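# Spray every banana crown, then rehang the spray gun

## Task

Treat the cut crown of each banana cluster in the tray with the spray liquid, without moving any of the clusters, and afterwards put the spray gun back so it hangs on the fork of its post.

## Robot and tools

Robot: two 6-joint arms with parallel grippers, left_arm (on the +y side) and right_arm (on the -y side). Their calibrated bases are at left_arm (+0.041, +0.287, +0.021) m and right_arm (+0.038, -0.236, +0.039) m, both almost unrotated. A two-camera stand is fixed to the floor behind them. Relevant objects: a tray of banana clusters, a spray gun, and the post with a fork that the gun hangs on.

Frame: every pose in a result uses the scene frame. Its origin is at table-top height, halfway between the nominal bases. +x points out over the table, +z points up, +y toward left_arm. Arm names do not match image sides. end_effector_position (metres) is the point between the finger pads, roughly 1 cm behind the tips. end_effector_quat_wxyz gives the hand orientation. The fingers point along the gripper's +z axis and close along its y axis. Printed hand poses can be a few centimetres off, more when the arm is stretched out.

Row format, shared by all motion tools: one flat list of 14 numbers covering both arms. The first 7 are left_arm: waist, shoulder, elbow, wrist pitch, wrist yaw, wrist roll, opening. The last 7 are the same for right_arm. All 14 are needed even when one arm stays still; repeat its current Joint targets and Tool command. Joint numbers are absolute target angles in radians, not offsets. Stated ranges: waist -2.618 to 3.054, shoulder 0.000 to 3.142, elbow 0.000 to 3.142, wrist pitch -1.571 to 1.571, wrist yaw -1.571 to 1.571, wrist roll -2.094 to 2.094. The true ends can differ by up to 0.059. A target more than 0.059 beyond a stated end, and further out than the current angle, is rejected. Opening is an absolute command from -1 (closed) to +1 (fully open). Writing 0 is a real half-open command, not a way to leave the gripper unchanged.

Limits on each step: a joint's target is kept within 0.339 rad of its measured angle for waist, shoulder and elbow, and within 2.2 rad for the three wrist joints. If the targets would move a gripper more than 200 mm from where it is, that arm's targets are scaled back. Far goals therefore take several steps.

Tools:
- execute_actions(actions, cameras): actions is a list of actions. Each action is up to 15 rows, each row lasting 1/30 s. If an action has fewer rows, its last row is held for the rest. An empty list returns the full state plus images. cameras is a list of names, ["all"] or [].
- move(target, speed, blend, opening_speed, grip_force, blocking, cameras): target is one 14-number row or a list of up to 15 rows, all absolute joint angles. The joints interpolate together, so the hand follows a curve. There is no collision avoidance. speed is in rad/s for the joint with the most travel, 0.01 to 12.57, default 0.5. It can be one value or one per target. blend is in rad and rounds off intermediate targets; 0 means stop at each one. opening_speed is in opening units per second, minimum 0.2; use it to close gently. grip_force is the newtons per finger pad, 10 to 50, either one value or one per arm. It stays in effect, and lower values close more slowly. blocking=false returns after about 0.5 s while the motion continues, and a new move replaces it. The result adds a move: line: done, off_target (at rest more than 0.035 rad from target), moving, held or fault, with limits=held if steps were withheld.
- wait(seconds 0 to 10, cameras): holds the last commands; a running move continues.
- stop(cameras): brakes the running move; fast moves need room to stop.
- zoom_image(camera, region): camera is cam_head_left or cam_head_right. region is [x0, y0, x1, y1] in image pixels from the top-left, at most 504 wide and 504 high. Only the newest images can be zoomed.
- finished_scene(scene): takes the current scene's number and ends that scene for good. Call it only once the crowns are sprayed and the gun hangs steadily on the fork.

Result lines: Joint positions and Joint velocities list one block per arm in joint order (rad, rad/s), then the finger-pad gap (m; 0.094 means fully open). Joint targets shows the angles currently being driven. Tool commands shows the current opening commands. grip_measured is the finger opening on the command scale. With nothing held it reads slightly wide; on a firmly held part it reads slightly narrow. To release, command well above it. Joint torques are total drive outputs and are non-zero in free air. joint sent to its limit means a target was clipped. joint command not followed means the clearance check changed some steps. MOTOR HOT appears at 75 °C. OVER-TEMPERATURE FAULT at 90 °C folds that arm away for the rest of the scene.

Cameras: cam_head_left and cam_head_right, each 672x504, look down from behind the arms at about 0.98 m height.

Suggested order: take images, then locate the gun, the post and the clusters. Grasp the gun and hold it steady. Aim it at each cluster's crown in turn; find out how the trigger works from images and the grip. Then guide the gun back onto the fork and release it gently.

Avoid: bumping or shifting the clusters, or pushing anything out of the work area. Do not drop the gun or release it while it is still moving. Avoid fast contact with the post or table, and any contact between the two arms, including closing a gripper on the other arm's fingers. Do not strain the camera cables. Do not hold loads or push against obstacles long enough to overheat motors. Keep motion smooth.

Each tool is called after "Call:" by a JSON object that holds its "op" and its "data".

## Session

Call:
{"op": "execute_actions", "data": {"actions": []}}

Scene clock: 0.00 s.
left_arm: end_effector_position=(+0.4365, +0.2849, +0.1505) grip_measured=+1.000 end_effector_quat_wxyz=(+0.647, +0.010, +0.762, -0.011) | right_arm: end_effector_position=(+0.4447, -0.2204, +0.1565) grip_measured=+1.000 end_effector_quat_wxyz=(+0.619, +0.010, +0.785, -0.042)
Joint positions: left_arm=[0.051 1.543 0.3 1.08 0.042 0.003 0.094] | right_arm=[0.063 1.577 0.373 0.967 0.196 -0.009 0.094]
Joint velocities: within noise
Joint torques (N m): no reading
Motor temperatures (°C): left_arm=[27 29 29 39 26 26 27] | right_arm=[26 26 47 33 28 24 28]
Heat: left arm: 39 °C; right arm: 47 °C.
Joint targets: left_arm=[0.051 1.539 0.304 1.075 0.042 0.003] | right_arm=[0.063 1.576 0.374 0.953 0.197 -0.008]
Tool commands: left_gripper/opening=+1.0 right_gripper/opening=+1.0

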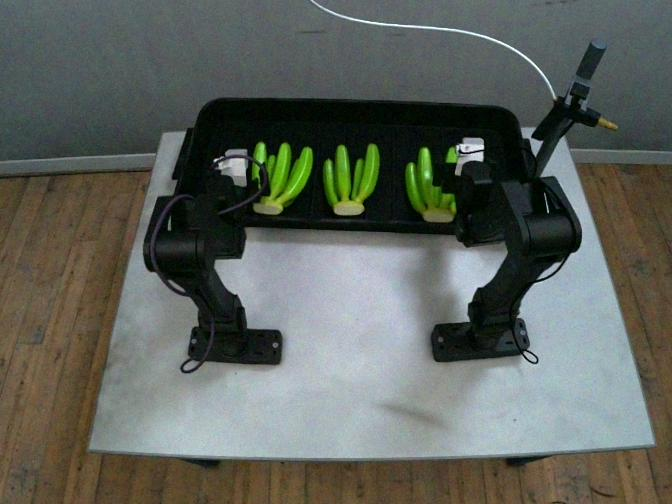

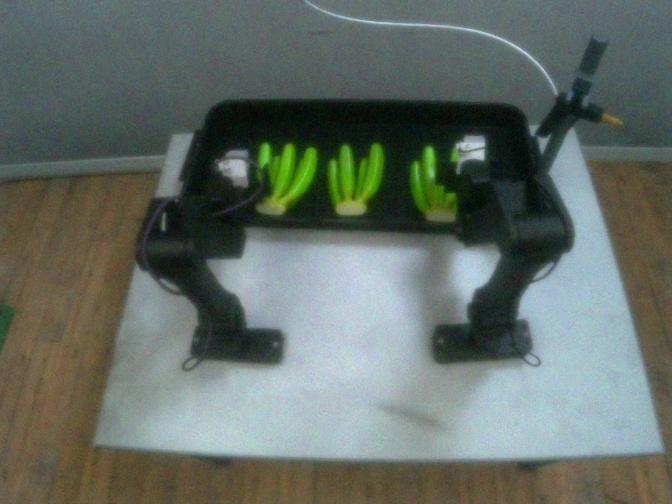

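Call:
{"op": "zoom_image", "data": {"camera": "cam_head_left", "region": [520, 30, 630, 140]}}

Call:
{"op": "zoom_image", "data": {"camera": "cam_head_right", "region": [520, 30, 630, 140]}}

Call:
{"op": "zoom_image", "data": {"camera": "cam_head_left", "region": [520, 70, 600, 180]}}

Scaled by 4.582 from the camera's 672x504 image, which has a finer 960x720 frame.

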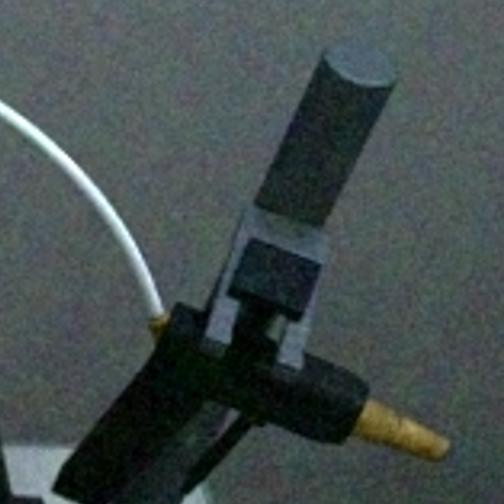

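Scaled by 4.582 from the camera's 672x504 image, which has a finer 960x720 frame.

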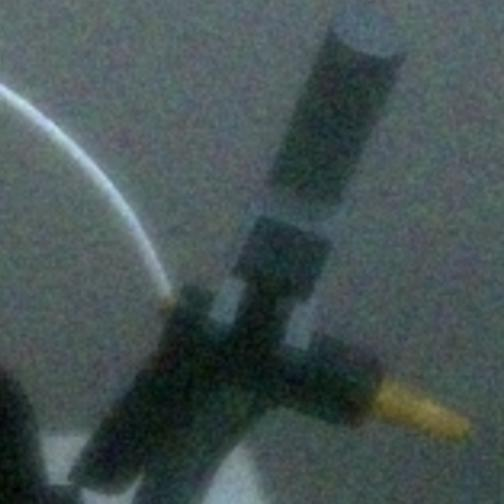

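Scaled by 4.582 from the camera's 672x504 image, which has a finer 960x720 frame.

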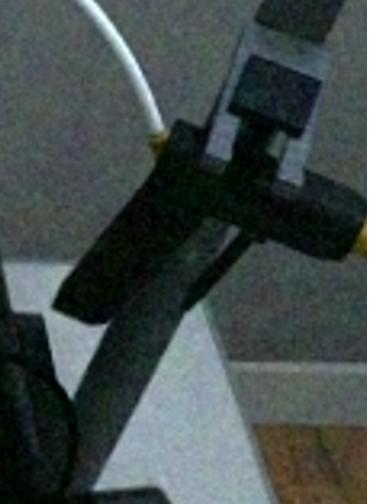

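Call:
{"op": "zoom_image", "data": {"camera": "cam_head_left", "region": [545, 70, 605, 130]}}

Call:
{"op": "zoom_image", "data": {"camera": "cam_head_left", "region": [380, 120, 530, 230]}}

Call:
{"op": "zoom_image", "data": {"camera": "cam_head_left", "region": [190, 120, 380, 240]}}

Scaled by 8.400 from the camera's 672x504 image, which has a finer 960x720 frame.

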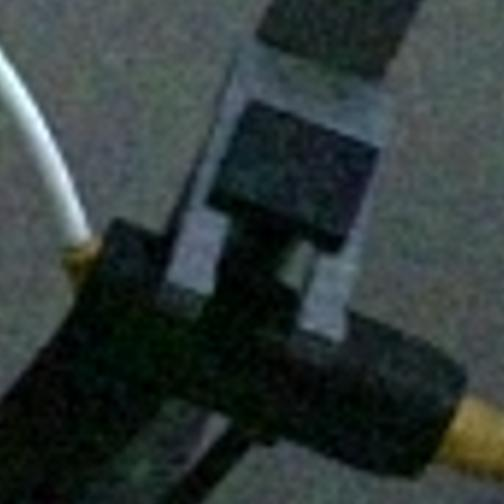

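Scaled by 3.360 from the camera's 672x504 image, which has a finer 960x720 frame.

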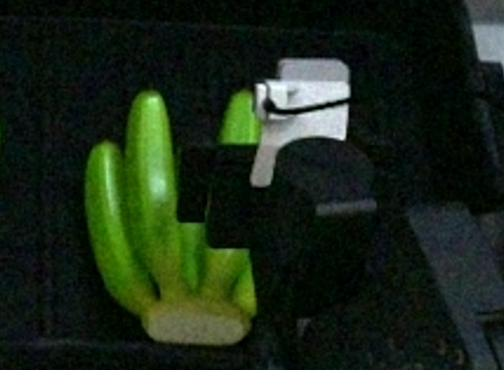

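Scaled by 2.653 from the camera's 672x504 image, which has a finer 960x720 frame.

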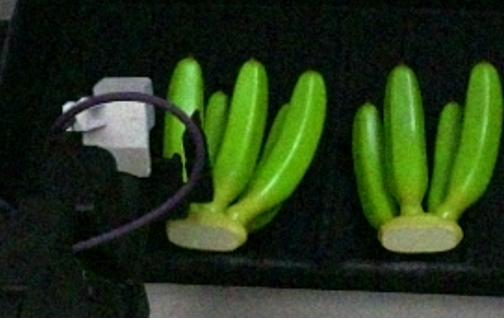

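Call:
{"op": "move", "data": {"target": [[0.05, 1.0, 0.5, 0.5, 0, 0, 1, -0.06, 1.0, 0.36, 0.53, 0.28, 0.13, 1], [1.2, 1.0, 0.5, 0.5, 0, 0, 1, -0.177, 0.375, 0.345, 0.1, 0.381, 0.27, 1]], "blend": [0.1, 0], "speed": 0.7, "cameras": ["cam_head_left", "cam_head_right"]}}

Call:
{"op": "zoom_image", "data": {"camera": "cam_head_left", "region": [480, 30, 630, 180]}}

Call:
{"op": "zoom_image", "data": {"camera": "cam_head_left", "region": [390, 140, 490, 240]}}

Scene clock: 80.60 s.
left_arm: end_effector_position=(+0.1919, +0.6266, +0.2801) grip_measured=+1.000 end_effector_quat_wxyz=(+0.583, -0.391, +0.606, +0.375) | right_arm: end_effector_position=(+0.2879, -0.3286, +0.3364) grip_measured=+1.000 end_effector_quat_wxyz=(+0.736, +0.257, +0.623, -0.070)
Joint positions: left_arm=[1.194 1.012 0.475 0.497 0.009 0 0.094] | right_arm=[-0.169 0.388 0.367 0.12 0.374 0.261 0.094]
Joint torques (N m): left_arm=[0.61 -3.18 10.89 1.73 -0.11 0.02] | right_arm=[-0.75 0.31 5.74 1.39 0.01 0.09]
Motor temperatures (°C): left_arm=[27 30 29 43 26 26 26] | right_arm=[26 28 48 41 29 24 28]
Heat: left arm: 43 °C; right arm: 48 °C.
Joint targets: left_arm=[1.200 1.000 0.500 0.500 0.000 0.000] | right_arm=[-0.177 0.375 0.345 0.100 0.381 0.270]
move: done

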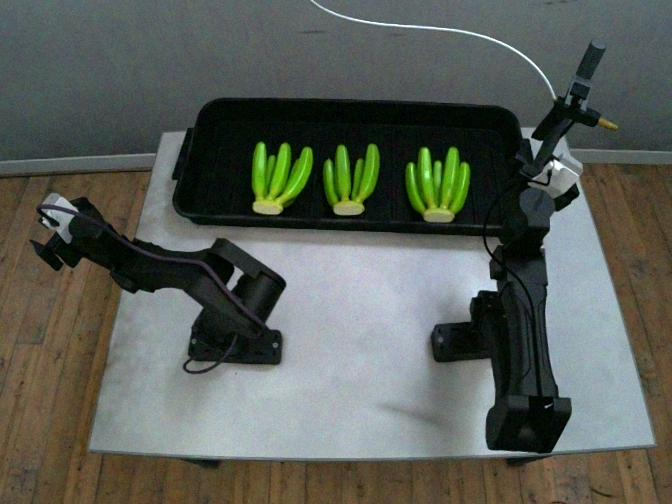

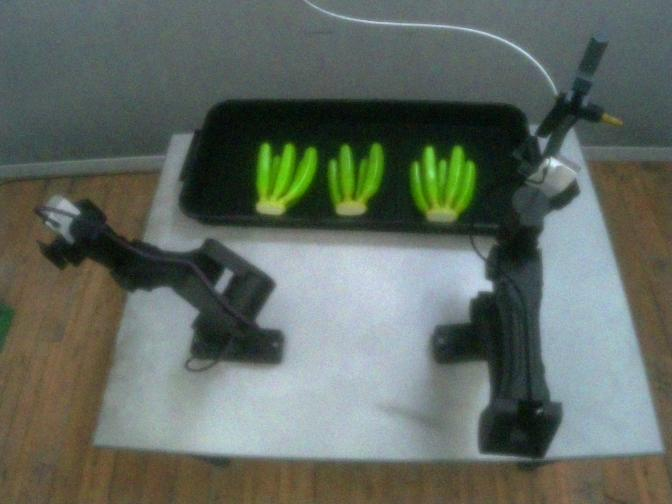

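Scaled by 3.360 from the camera's 672x504 image, which has a finer 960x720 frame.

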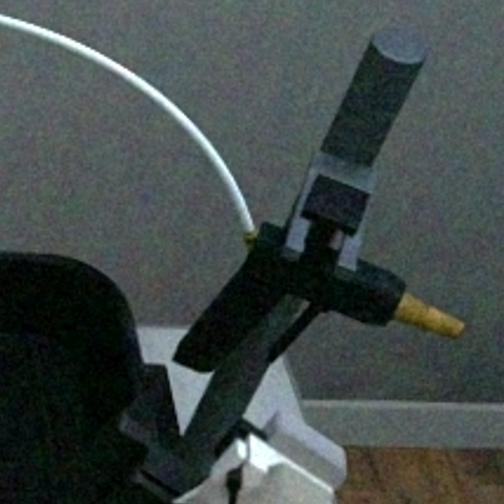

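Scaled by 5.040 from the camera's 672x504 image, which has a finer 960x720 frame.

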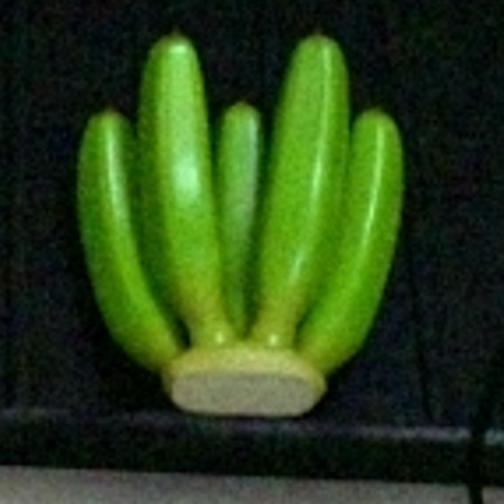

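Call:
{"op": "move", "data": {"target": [1.2, 1.0, 0.5, 0.5, 0, 0, 1, -0.331, 0.770, 0.405, 0.445, 0.225, 0.279, 1], "speed": 0.3, "cameras": ["cam_head_left", "cam_head_right"]}}

Call:
{"op": "zoom_image", "data": {"camera": "cam_head_left", "region": [510, 60, 620, 170]}}

Call:
{"op": "zoom_image", "data": {"camera": "cam_head_right", "region": [510, 60, 620, 170]}}

Scene clock: 106.27 s.
left_arm: end_effector_position=(+0.1919, +0.6266, +0.2801) grip_measured=+1.000 end_effector_quat_wxyz=(+0.583, -0.391, +0.606, +0.375) | right_arm: end_effector_position=(+0.3407, -0.3604, +0.3166) grip_measured=+1.000 end_effector_quat_wxyz=(+0.721, +0.263, +0.636, -0.079)
Joint positions: left_arm=[1.194 1.012 0.475 0.497 0.009 0 0.094] | right_arm=[-0.323 0.769 0.377 0.446 0.236 0.27 0.094]
Joint torques (N m): left_arm=[0.72 -3.26 10.89 1.75 -0.12 0.01] | right_arm=[-0.62 -0.75 9.91 1.59 -0.15 0.08]
Heat: left arm: 44 °C; right arm: 48 °C.
Joint targets: left_arm=[1.200 1.000 0.500 0.500 0.000 0.000] | right_arm=[-0.331 0.770 0.405 0.445 0.225 0.279]
move: done

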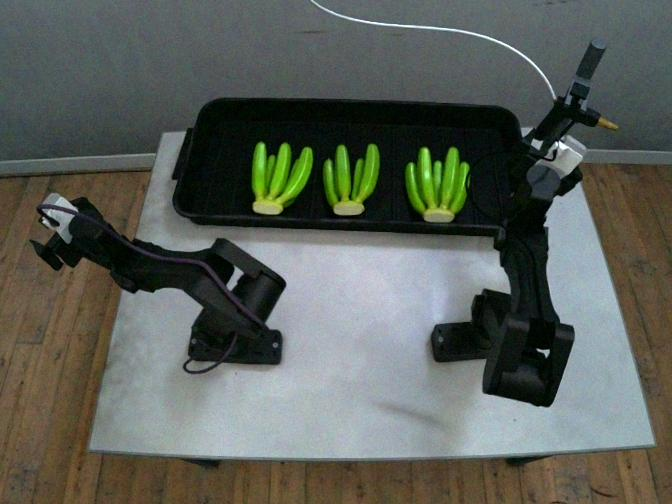

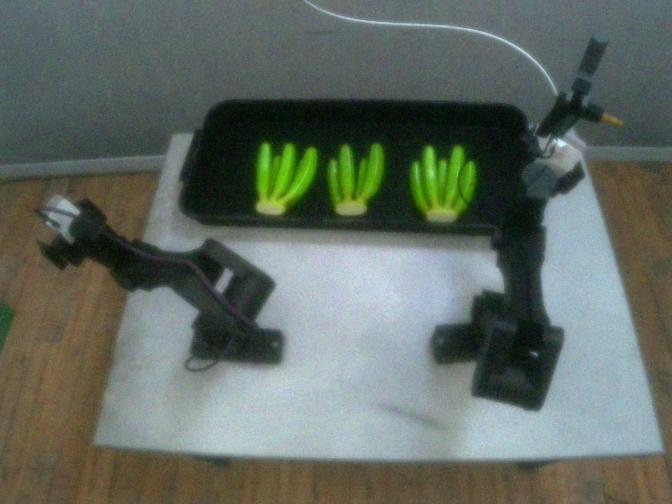

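Scaled by 4.582 from the camera's 672x504 image, which has a finer 960x720 frame.

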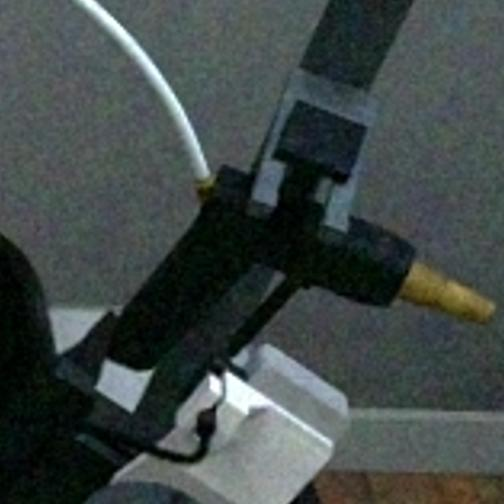

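Scaled by 4.582 from the camera's 672x504 image, which has a finer 960x720 frame.

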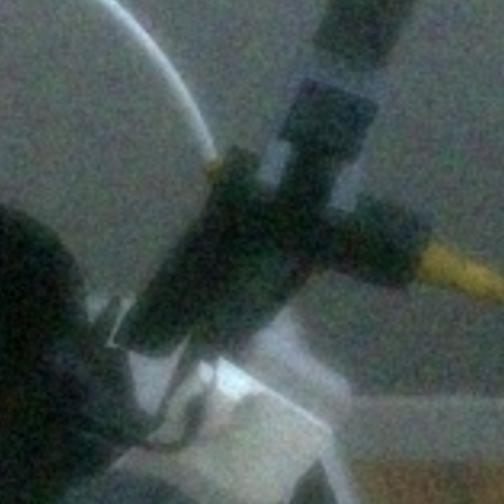

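Call:
{"op": "move", "data": {"target": [1.2, 1.0, 0.5, 0.5, 0, 0, 1, -0.399, 1.106, 0.5386, 0.645, 0.157, 0.279, 1], "speed": 0.15, "cameras": ["cam_head_left"]}}

Call:
{"op": "zoom_image", "data": {"camera": "cam_head_left", "region": [510, 60, 620, 170]}}

Scene clock: 123.53 s.
left_arm: end_effector_position=(+0.1919, +0.6266, +0.2801) grip_measured=+1.000 end_effector_quat_wxyz=(+0.583, -0.391, +0.606, +0.375) | right_arm: end_effector_position=(+0.3921, -0.3888, +0.3222) grip_measured=+1.000 end_effector_quat_wxyz=(+0.723, +0.261, +0.634, -0.080)
Joint positions: left_arm=[1.194 1.012 0.475 0.497 0.009 0 0.094] | right_arm=[-0.39 1.099 0.512 0.646 0.168 0.27 0.094]
Joint torques (N m): left_arm=[0.58 -3.21 10.91 1.76 -0.12 0.04] | right_arm=[-0.62 -2.86 9.35 1.61 -0.14 0.08]
Heat: left arm: 44 °C; right arm: 49 °C.
Joint targets: left_arm=[1.200 1.000 0.500 0.500 0.000 0.000] | right_arm=[-0.399 1.106 0.539 0.645 0.157 0.279]
move: done
Images, in order (width x height): cam_head_left 672x504.

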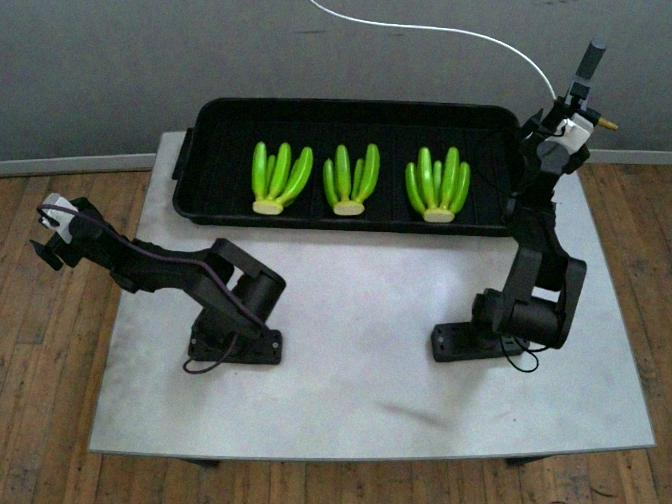

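Scaled by 4.582 from the camera's 672x504 image, which has a finer 960x720 frame.

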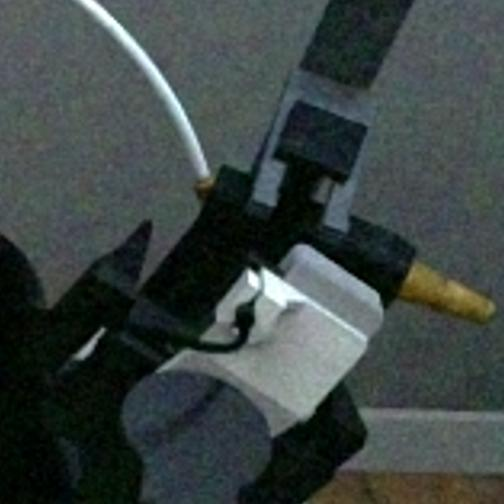

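Call:
{"op": "move", "data": {"target": [1.2, 1.0, 0.5, 0.5, 0, 0, 1, -0.399, 1.106, 0.5386, 0.645, 0.157, 0.279, -0.2], "grip_force": 30, "opening_speed": 0.5, "cameras": ["cam_head_left"]}}

Call:
{"op": "zoom_image", "data": {"camera": "cam_head_left", "region": [510, 60, 620, 170]}}

Scene clock: 143.20 s.
left_arm: end_effector_position=(+0.1919, +0.6266, +0.2801) grip_measured=+1.000 end_effector_quat_wxyz=(+0.583, -0.391, +0.606, +0.375) | right_arm: end_effector_position=(+0.3928, -0.3873, +0.3230) grip_measured=+0.051 end_effector_quat_wxyz=(+0.725, +0.258, +0.634, -0.077)
Joint positions: left_arm=[1.194 1.012 0.475 0.497 0.009 0 0.094] | right_arm=[-0.39 1.099 0.512 0.65 0.159 0.27 0.049]
Joint torques (N m): left_arm=[0.61 -3.3 10.89 1.76 -0.11 0.01] | right_arm=[-0.83 -2.81 9.36 1.62 -0.09 0.1]
Heat: left arm: 44 °C; right arm: 49 °C.
Joint targets: left_arm=[1.200 1.000 0.500 0.500 0.000 0.000] | right_arm=[-0.399 1.106 0.539 0.645 0.157 0.279]
grip_force (N): 30, 30
move: done
Images, in order (width x height): cam_head_left 672x504.

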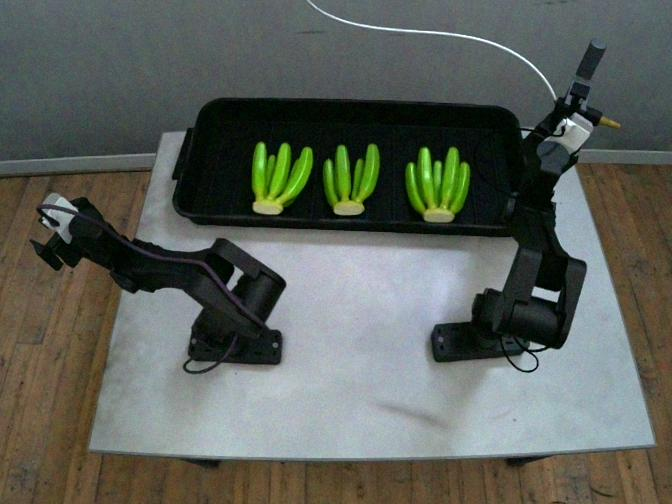

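Scaled by 4.582 from the camera's 672x504 image, which has a finer 960x720 frame.

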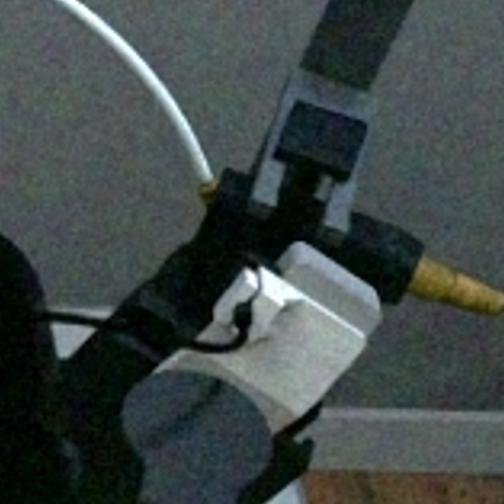

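Call:
{"op": "move", "data": {"target": [1.2, 1.0, 0.5, 0.5, 0, 0, 1, -0.399, 1.05, 0.628, 0.60, 0.157, 0.279, -0.2], "speed": 0.1, "cameras": ["cam_head_left"]}}

Call:
{"op": "zoom_image", "data": {"camera": "cam_head_left", "region": [510, 60, 620, 170]}}

Scene clock: 158.53 s.
left_arm: end_effector_position=(+0.1919, +0.6266, +0.2801) grip_measured=+1.000 end_effector_quat_wxyz=(+0.583, -0.391, +0.606, +0.375) | right_arm: end_effector_position=(+0.3945, -0.3877, +0.3477) grip_measured=+0.024 end_effector_quat_wxyz=(+0.731, +0.257, +0.628, -0.075)
Joint positions: left_arm=[1.194 1.012 0.475 0.497 0.009 0 0.094] | right_arm=[-0.39 1.076 0.586 0.571 0.158 0.273 0.048]
Joint torques (N m): left_arm=[0.62 -3.29 10.96 1.75 -0.12 0.03] | right_arm=[-0.73 -5.87 11.02 1.93 -0.04 0.06]
Heat: left arm: 44 °C; right arm: 49 °C.
Joint targets: left_arm=[1.200 1.000 0.500 0.500 0.000 0.000] | right_arm=[-0.399 1.050 0.628 0.600 0.157 0.279]
grip_force (N): 30, 30
move: off_target (right_arm); right_arm: the elbow is farthest, 0.042 rad from its target
Images, in order (width x height): cam_head_left 672x504.

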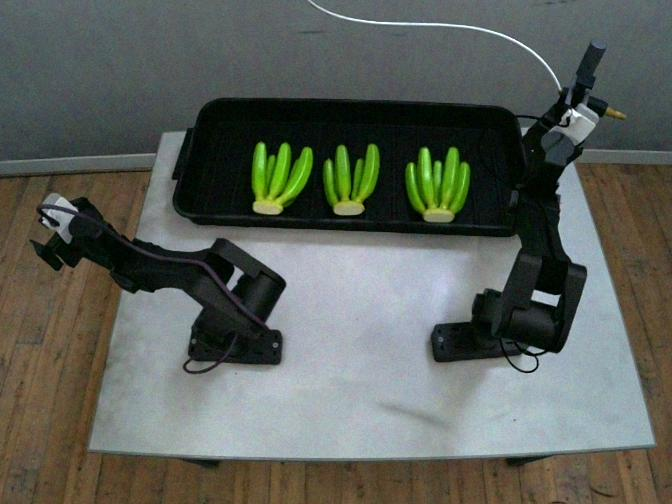

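Scaled by 4.582 from the camera's 672x504 image, which has a finer 960x720 frame.

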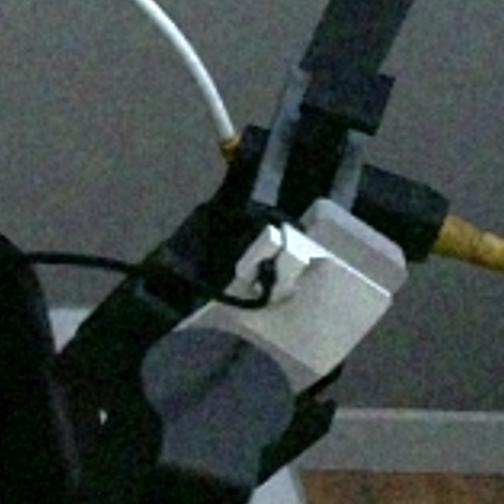

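Call:
{"op": "move", "data": {"target": [[1.2, 1.0, 0.5, 0.5, 0, 0, 1, -0.390, 1.050, 0.584, 0.60, 0.163, 0.279, -0.2], [1.2, 1.0, 0.5, 0.5, 0, 0, 1, -0.350, 0.816, 0.493, 0.455, 0.205, 0.279, -0.2]], "speed": [0.05, 0.1], "cameras": ["cam_head_left"]}}

Call:
{"op": "zoom_image", "data": {"camera": "cam_head_left", "region": [510, 60, 620, 170]}}

Scene clock: 198.50 s.
left_arm: end_effector_position=(+0.1919, +0.6266, +0.2801) grip_measured=+1.000 end_effector_quat_wxyz=(+0.583, -0.391, +0.606, +0.375) | right_arm: end_effector_position=(+0.3542, -0.3690, +0.3481) grip_measured=+0.022 end_effector_quat_wxyz=(+0.728, +0.260, +0.630, -0.076)
Joint positions: left_arm=[1.194 1.012 0.475 0.497 0.009 0 0.094] | right_arm=[-0.358 0.841 0.502 0.413 0.195 0.274 0.048]
Joint torques (N m): left_arm=[0.51 -3.3 10.89 1.77 -0.12 0.04] | right_arm=[0.75 -3.85 6.94 2.02 0.02 0.06]
Motor temperatures (°C): left_arm=[27 29 33 44 26 26 26] | right_arm=[26 27 53 45 29 24 29]
Heat: left arm: 44 °C; right arm: 53 °C.
Joint targets: left_arm=[1.200 1.000 0.500 0.500 0.000 0.000] | right_arm=[-0.350 0.816 0.493 0.455 0.205 0.279]
grip_force (N): 30, 30
move: off_target (right_arm); right_arm: the wrist pitch is farthest, 0.042 rad from its target
Images, in order (width x height): cam_head_left 672x504.

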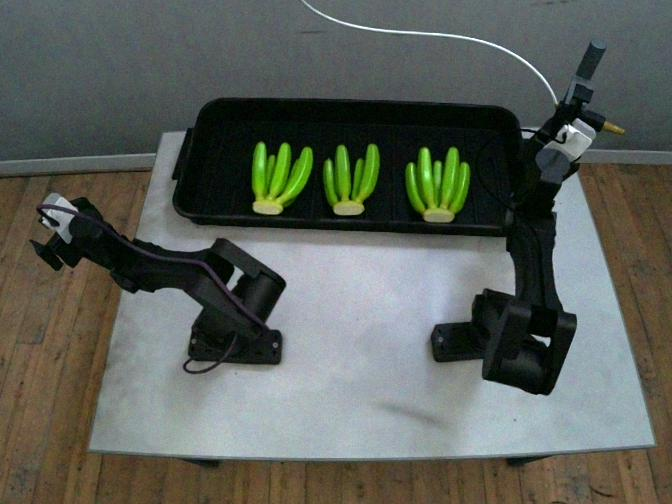

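Scaled by 4.582 from the camera's 672x504 image, which has a finer 960x720 frame.

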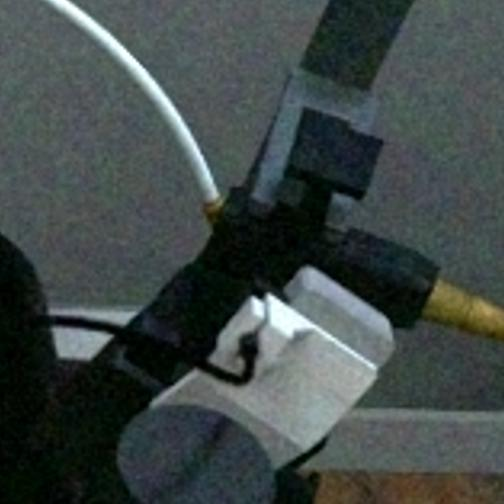

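Call:
{"op": "move", "data": {"target": [1.2, 1.0, 0.5, 0.5, 0, 0, 1, -0.287, 0.557, 0.437, 0.252, 0.264, 0.279, -0.2], "speed": 0.15, "cameras": ["cam_head_left"]}}

Call:
{"op": "zoom_image", "data": {"camera": "cam_head_left", "region": [510, 60, 620, 170]}}

Scene clock: 209.67 s.
left_arm: end_effector_position=(+0.1919, +0.6266, +0.2801) grip_measured=+1.000 end_effector_quat_wxyz=(+0.583, -0.391, +0.606, +0.375) | right_arm: end_effector_position=(+0.3112, -0.3488, +0.3542) grip_measured=+0.021 end_effector_quat_wxyz=(+0.736, +0.262, +0.620, -0.074)
Joint positions: left_arm=[1.194 1.012 0.475 0.497 0.009 0 0.094] | right_arm=[-0.297 0.574 0.449 0.222 0.26 0.274 0.048]
Joint torques (N m): left_arm=[0.65 -3.23 10.82 1.77 -0.11 0.03] | right_arm=[0.75 -1.29 6.63 1.93 0 -0.01]
Heat: left arm: 44 °C; right arm: 52 °C.
Joint targets: left_arm=[1.200 1.000 0.500 0.500 0.000 0.000] | right_arm=[-0.287 0.557 0.437 0.252 0.264 0.279]
grip_force (N): 30, 30
move: done
Images, in order (width x height): cam_head_left 672x504.

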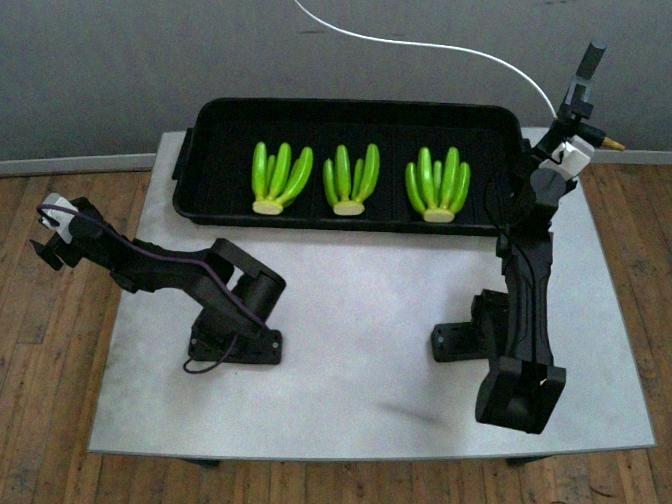

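Scaled by 4.582 from the camera's 672x504 image, which has a finer 960x720 frame.

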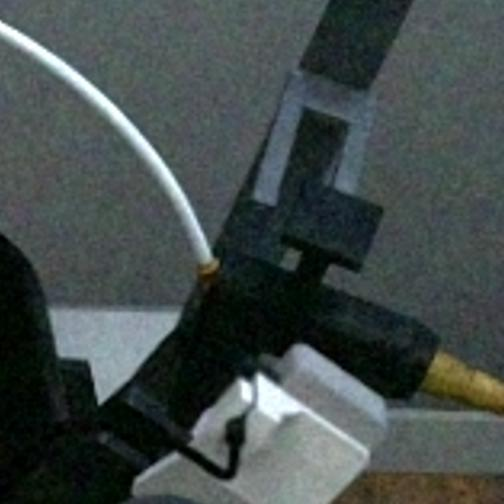

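Call:
{"op": "move", "data": {"target": [[1.2, 1.0, 0.5, 0.5, 0, 0, 1, -0.1, 0.45, 0.40, 0.23, 0.15, 0.5, -0.2], [1.2, 1.0, 0.5, 0.5, 0, 0, 1, 0.15, 0.38, 0.30, 0.25, 0.05, 1.3, -0.2], [1.2, 1.0, 0.5, 0.5, 0, 0, 1, 0.291, 0.288, 0.134, 0.335, -0.01, 1.805, -0.2]], "speed": 0.5, "blend": [0.1, 0.1, 0], "cameras": ["cam_head_left"]}}

Call:
{"op": "zoom_image", "data": {"camera": "cam_head_left", "region": [390, 140, 490, 240]}}

Scene clock: 293.23 s.
left_arm: end_effector_position=(+0.1919, +0.6266, +0.2801) grip_measured=+1.000 end_effector_quat_wxyz=(+0.583, -0.391, +0.606, +0.375) | right_arm: end_effector_position=(+0.2905, -0.1442, +0.2877) grip_measured=+0.017 end_effector_quat_wxyz=(+0.355, +0.444, +0.493, +0.659)
Joint positions: left_arm=[1.194 1.012 0.475 0.497 0.009 0 0.094] | right_arm=[0.283 0.307 0.144 0.285 -0.004 1.811 0.048]
Joint torques (N m): left_arm=[0.64 -3.34 11 1.74 -0.11 0.04] | right_arm=[0.69 -0.25 6.78 2.1 -0.13 -0.03]
Motor temperatures (°C): left_arm=[27 29 34 44 26 26 26] | right_arm=[26 26 48 53 29 24 30]
Heat: left arm: 44 °C; right arm: 53 °C.
Joint targets: left_arm=[1.200 1.000 0.500 0.500 0.000 0.000] | right_arm=[0.291 0.288 0.134 0.335 -0.010 1.805]
grip_force (N): 30, 30
move: off_target (right_arm); right_arm: the wrist pitch is farthest, 0.050 rad from its target
Images, in order (width x height): cam_head_left 672x504.

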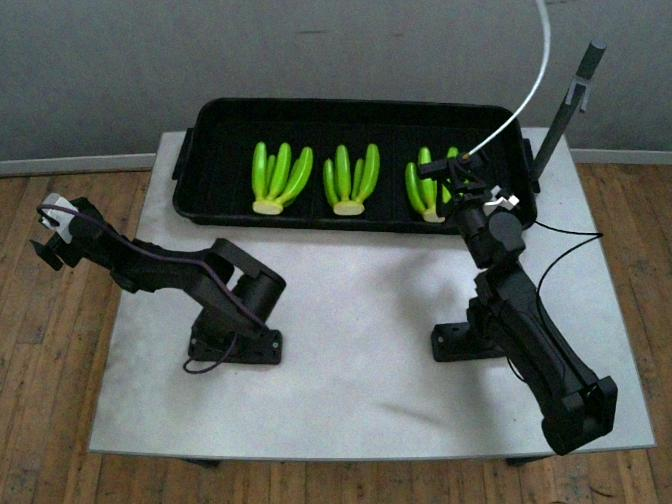

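Scaled by 5.040 from the camera's 672x504 image, which has a finer 960x720 frame.

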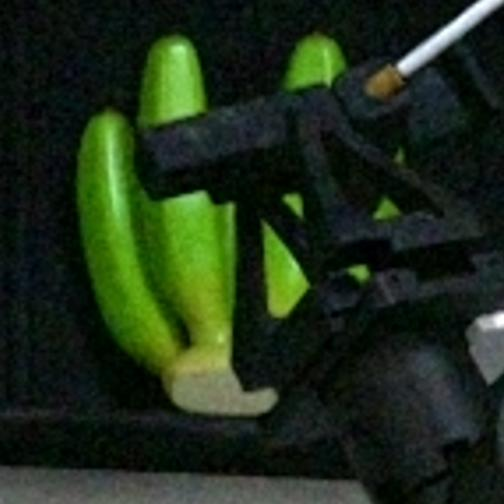

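Call:
{"op": "move", "data": {"target": [1.2, 1.0, 0.5, 0.5, 0, 0, 1, 0.291, 0.288, 0.134, 0.335, -0.01, 1.805, -1], "grip_force": 50, "cameras": ["cam_head_left"]}}

Call:
{"op": "zoom_image", "data": {"camera": "cam_head_left", "region": [390, 140, 490, 240]}}

Scene clock: 310.77 s.
left_arm: end_effector_position=(+0.1919, +0.6266, +0.2801) grip_measured=+1.000 end_effector_quat_wxyz=(+0.583, -0.391, +0.606, +0.375) | right_arm: end_effector_position=(+0.2905, -0.1442, +0.2878) grip_measured=-0.069 end_effector_quat_wxyz=(+0.355, +0.444, +0.492, +0.660)
Joint positions: left_arm=[1.194 1.012 0.475 0.497 0.009 0 0.094] | right_arm=[0.283 0.307 0.144 0.285 -0.004 1.812 0.044]
Joint torques (N m): left_arm=[0.55 -3.28 10.92 1.75 -0.11 0.03] | right_arm=[0.72 -0.23 6.91 2.06 -0.12 -0.07]
Heat: left arm: 44 °C; right arm: 54 °C.
Joint targets: left_arm=[1.200 1.000 0.500 0.500 0.000 0.000] | right_arm=[0.291 0.288 0.134 0.335 -0.010 1.805]
move: off_target (right_arm); right_arm: the wrist pitch is farthest, 0.050 rad from its target
Images, in order (width x height): cam_head_left 672x504.

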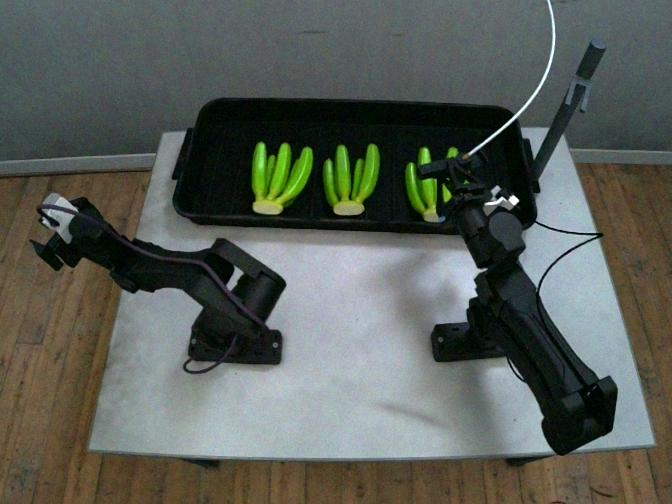

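Scaled by 5.040 from the camera's 672x504 image, which has a finer 960x720 frame.

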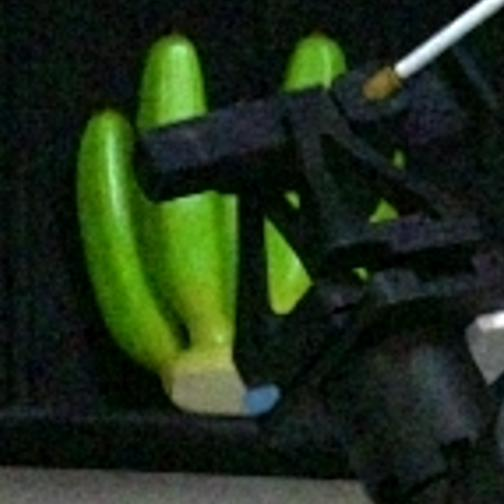

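Call:
{"op": "move", "data": {"target": [[1.2, 1.0, 0.5, 0.5, 0, 0, 1, 0.37, 0.288, 0.134, 0.35, -0.01, 1.805, -1], [1.2, 1.0, 0.5, 0.5, 0, 0, 1, 0.40, 0.288, 0.134, 0.38, -0.01, 1.805, -1], [1.2, 1.0, 0.5, 0.5, 0, 0, 1, 0.25, 0.288, 0.134, 0.335, -0.01, 1.805, -1], [1.2, 1.0, 0.5, 0.5, 0, 0, 1, 0.42, 0.288, 0.134, 0.35, -0.01, 1.805, -1]], "blend": [0.02, 0.02, 0.02, 0], "speed": 0.15, "cameras": ["cam_head_left"]}}

Call:
{"op": "zoom_image", "data": {"camera": "cam_head_left", "region": [390, 140, 490, 240]}}

Scene clock: 323.23 s.
left_arm: end_effector_position=(+0.1919, +0.6266, +0.2801) grip_measured=+1.000 end_effector_quat_wxyz=(+0.583, -0.391, +0.606, +0.375) | right_arm: end_effector_position=(+0.2758, -0.1122, +0.2928) grip_measured=-0.071 end_effector_quat_wxyz=(+0.313, +0.405, +0.515, +0.688)
Joint positions: left_arm=[1.194 1.012 0.475 0.497 0.009 0 0.094] | right_arm=[0.412 0.307 0.144 0.305 -0.006 1.812 0.044]
Joint torques (N m): left_arm=[0.65 -3.26 10.92 1.75 -0.1 0.05] | right_arm=[0.66 -0.34 6.68 2.04 -0.08 -0.07]
Heat: left arm: 44 °C; right arm: 54 °C.
Joint targets: left_arm=[1.200 1.000 0.500 0.500 0.000 0.000] | right_arm=[0.420 0.288 0.134 0.350 -0.010 1.805]
move: off_target (right_arm); blend cut to 0.015 rad at target 1, 0.015 rad at target 2; right_arm: the wrist pitch is farthest, 0.045 rad from its target
Images, in order (width x height): cam_head_left 672x504.

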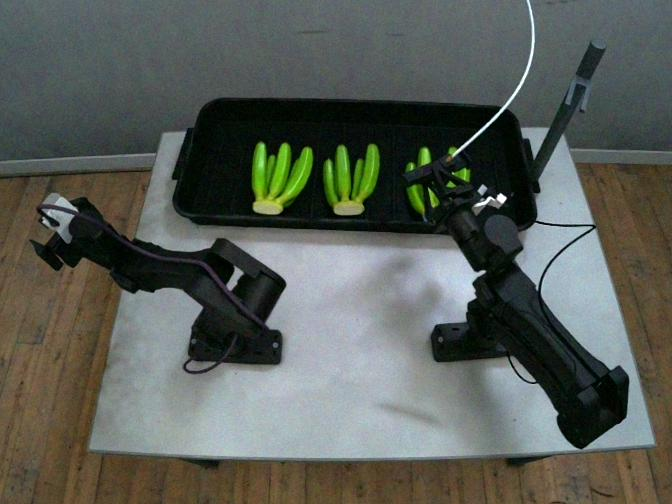

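Scaled by 5.040 from the camera's 672x504 image, which has a finer 960x720 frame.

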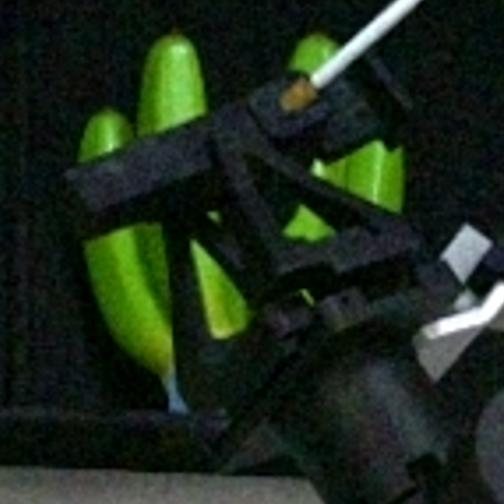

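Call:
{"op": "move", "data": {"target": [1.2, 1.0, 0.5, 0.5, 0, 0, 1, 0.848, 1.221, 0.447, 0.99, 0.005, 1.685, -1], "speed": 0.5, "cameras": ["cam_head_left"]}}

Call:
{"op": "zoom_image", "data": {"camera": "cam_head_left", "region": [390, 140, 490, 240]}}

Call:
{"op": "zoom_image", "data": {"camera": "cam_head_left", "region": [300, 140, 400, 240]}}

Scene clock: 351.10 s.
left_arm: end_effector_position=(+0.1919, +0.6266, +0.2801) grip_measured=+1.000 end_effector_quat_wxyz=(+0.583, -0.391, +0.606, +0.375) | right_arm: end_effector_position=(+0.2787, +0.0715, +0.3005) grip_measured=-0.071 end_effector_quat_wxyz=(+0.193, +0.260, +0.608, +0.725)
Joint positions: left_arm=[1.194 1.012 0.475 0.497 0.009 0 0.094] | right_arm=[0.843 1.221 0.408 0.938 -0.005 1.715 0.044]
Joint torques (N m): left_arm=[0.61 -3.3 10.91 1.76 -0.13 0.03] | right_arm=[0.64 -3.97 10.24 2.11 0.06 -0.28]
Heat: left arm: 44 °C; right arm: 53 °C.
Joint targets: left_arm=[1.200 1.000 0.500 0.500 0.000 0.000] | right_arm=[0.848 1.221 0.447 0.990 0.005 1.685]
move: off_target (right_arm); right_arm: the wrist pitch is farthest, 0.052 rad from its target
Images, in order (width x height): cam_head_left 672x504.

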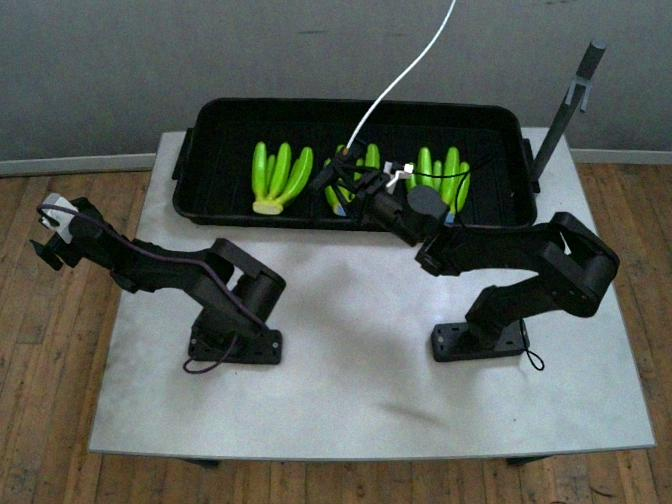

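Scaled by 5.040 from the camera's 672x504 image, which has a finer 960x720 frame.

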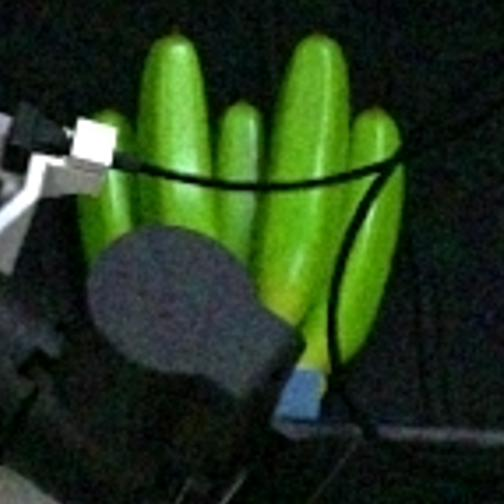

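Scaled by 5.040 from the camera's 672x504 image, which has a finer 960x720 frame.

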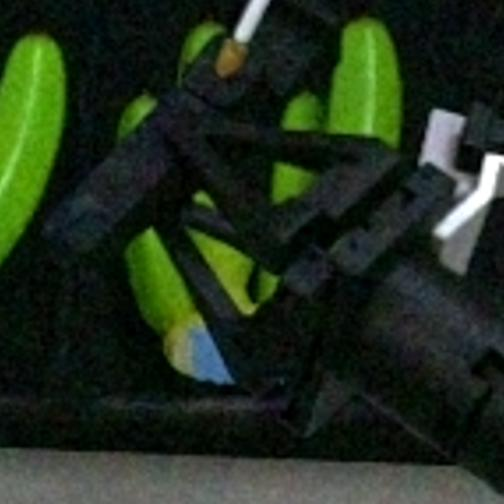

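Call:
{"op": "move", "data": {"target": [[1.2, 1.0, 0.5, 0.5, 0, 0, 1, 0.876, 1.275, 0.455, 1.03, 0.005, 1.685, -1], [1.2, 1.0, 0.5, 0.5, 0, 0, 1, 0.80, 1.20, 0.455, 0.99, 0.005, 1.685, -1], [1.2, 1.0, 0.5, 0.5, 0, 0, 1, 0.885, 1.275, 0.455, 1.05, 0.005, 1.685, -1]], "blend": [0.015, 0.015, 0], "speed": 0.15, "cameras": ["cam_head_left"]}}

Call:
{"op": "zoom_image", "data": {"camera": "cam_head_left", "region": [300, 140, 400, 240]}}

Scene clock: 369.23 s.
left_arm: end_effector_position=(+0.1919, +0.6266, +0.2801) grip_measured=+1.000 end_effector_quat_wxyz=(+0.583, -0.391, +0.606, +0.375) | right_arm: end_effector_position=(+0.2718, +0.0846, +0.2996) grip_measured=-0.071 end_effector_quat_wxyz=(+0.183, +0.248, +0.607, +0.733)
Joint positions: left_arm=[1.194 1.012 0.475 0.497 0.009 0 0.094] | right_arm=[0.879 1.273 0.416 0.999 -0.001 1.714 0.044]
Joint torques (N m): left_arm=[0.65 -3.23 10.92 1.73 -0.1 0.05] | right_arm=[0.59 -4.19 9.85 2.11 0.04 -0.28]
Motor temperatures (°C): left_arm=[27 29 34 44 26 26 26] | right_arm=[26 26 54 56 29 24 31]
Heat: left arm: 44 °C; right arm: 56 °C.
Joint targets: left_arm=[1.200 1.000 0.500 0.500 0.000 0.000] | right_arm=[0.885 1.275 0.455 1.050 0.005 1.685]
move: off_target (right_arm); right_arm: the wrist pitch is farthest, 0.051 rad from its target
Images, in order (width x height): cam_head_left 672x504.

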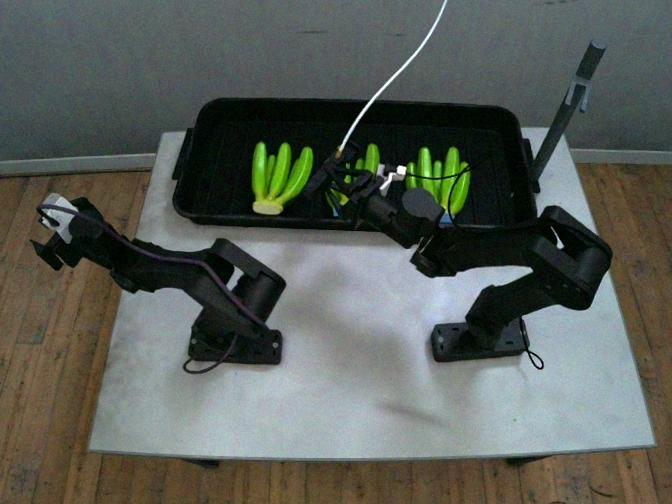

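Scaled by 5.040 from the camera's 672x504 image, which has a finer 960x720 frame.

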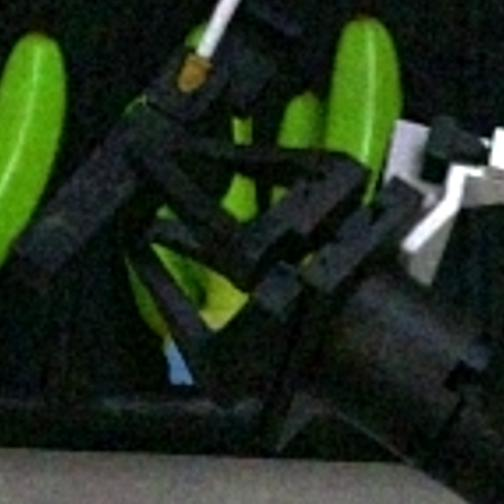

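Call:
{"op": "move", "data": {"target": [1.2, 1.0, 0.5, 0.5, 0, 0, 1, 1.062, 1.890, 1.093, 0.968, 0.005, 1.64, -1], "speed": 0.5, "cameras": ["cam_head_left"]}}

Call:
{"op": "zoom_image", "data": {"camera": "cam_head_left", "region": [220, 140, 320, 240]}}

Call:
{"op": "zoom_image", "data": {"camera": "cam_head_left", "region": [310, 120, 490, 240]}}

Scene clock: 390.10 s.
left_arm: end_effector_position=(+0.1919, +0.6266, +0.2801) grip_measured=+1.000 end_effector_quat_wxyz=(+0.583, -0.391, +0.606, +0.375) | right_arm: end_effector_position=(+0.2822, +0.2680, +0.2970) grip_measured=-0.071 end_effector_quat_wxyz=(+0.131, +0.183, +0.643, +0.732)
Joint positions: left_arm=[1.194 1.012 0.475 0.497 0.009 0 0.094] | right_arm=[1.059 1.879 1.054 0.931 0 1.67 0.044]
Joint torques (N m): left_arm=[0.57 -3.26 10.91 1.78 -0.09 0.04] | right_arm=[0.25 -9.69 9.91 2 -0.01 -0.31]
Heat: left arm: 44 °C; right arm: 54 °C.
Joint targets: left_arm=[1.200 1.000 0.500 0.500 0.000 0.000] | right_arm=[1.062 1.890 1.093 0.968 0.005 1.640]
move: off_target (right_arm); right_arm: the elbow is farthest, 0.039 rad from its target
Images, in order (width x height): cam_head_left 672x504.

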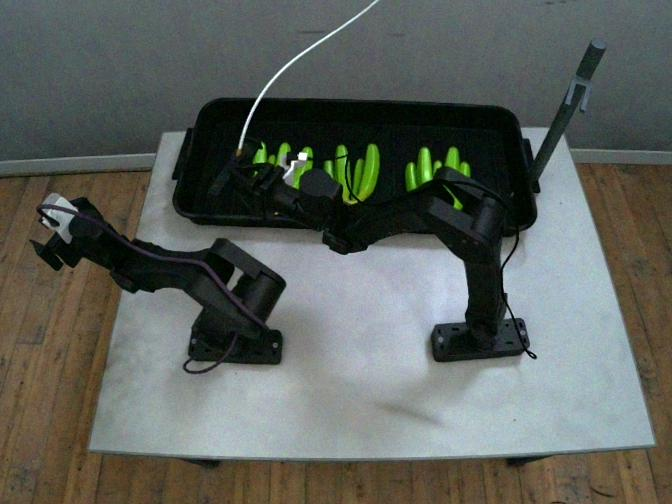

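Scaled by 5.040 from the camera's 672x504 image, which has a finer 960x720 frame.

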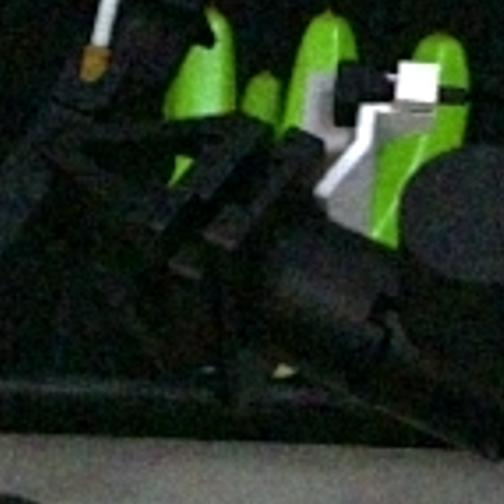

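Scaled by 2.800 from the camera's 672x504 image, which has a finer 960x720 frame.

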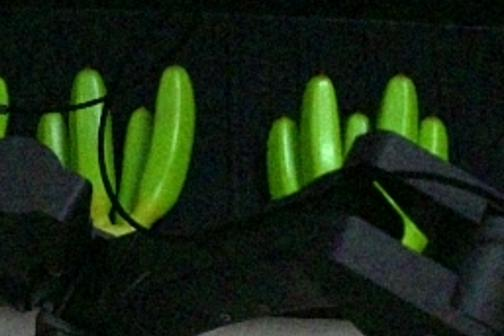

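Call:
{"op": "move", "data": {"target": [[1.2, 1.0, 0.5, 0.5, 0, 0, 1, 1.030, 1.777, 0.927, 1.0, 0.005, 1.64, -1], [1.2, 1.0, 0.5, 0.5, 0, 0, 1, 1.074, 1.934, 1.15, 0.965, 0.005, 1.64, -1]], "speed": 0.2, "blend": [0.01, 0], "cameras": ["cam_head_left"]}}

Call:
{"op": "zoom_image", "data": {"camera": "cam_head_left", "region": [220, 140, 320, 240]}}

Scene clock: 403.37 s.
left_arm: end_effector_position=(+0.1919, +0.6266, +0.2801) grip_measured=+1.000 end_effector_quat_wxyz=(+0.583, -0.391, +0.606, +0.375) | right_arm: end_effector_position=(+0.2829, +0.2809, +0.3027) grip_measured=-0.071 end_effector_quat_wxyz=(+0.129, +0.178, +0.637, +0.739)
Joint positions: left_arm=[1.194 1.012 0.475 0.497 0.009 0 0.094] | right_arm=[1.068 1.918 1.113 0.932 0 1.67 0.044]
Joint torques (N m): left_arm=[0.64 -3.22 10.89 1.76 -0.12 0.06] | right_arm=[0.27 -9.88 10.07 1.95 0.06 -0.29]
Heat: left arm: 44 °C; right arm: 54 °C.
Joint targets: left_arm=[1.200 1.000 0.500 0.500 0.000 0.000] | right_arm=[1.074 1.934 1.150 0.965 0.005 1.640]
move: off_target (right_arm); right_arm: the elbow is farthest, 0.037 rad from its target
Images, in order (width x height): cam_head_left 672x504.

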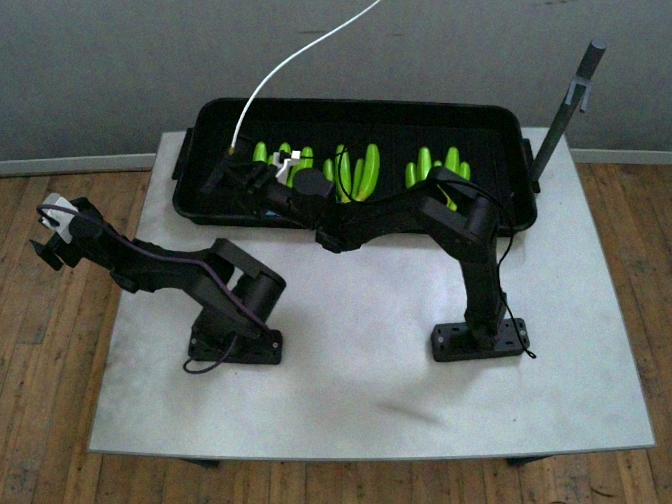

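Scaled by 5.040 from the camera's 672x504 image, which has a finer 960x720 frame.

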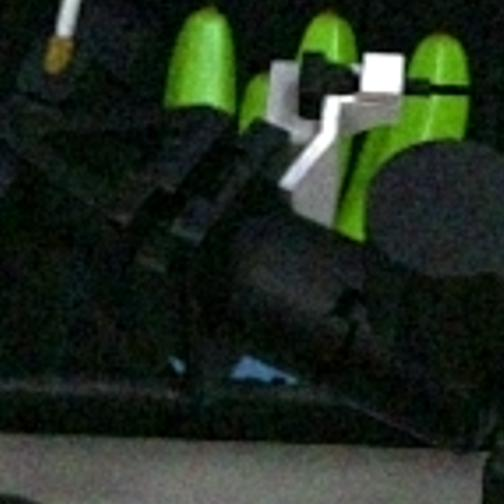

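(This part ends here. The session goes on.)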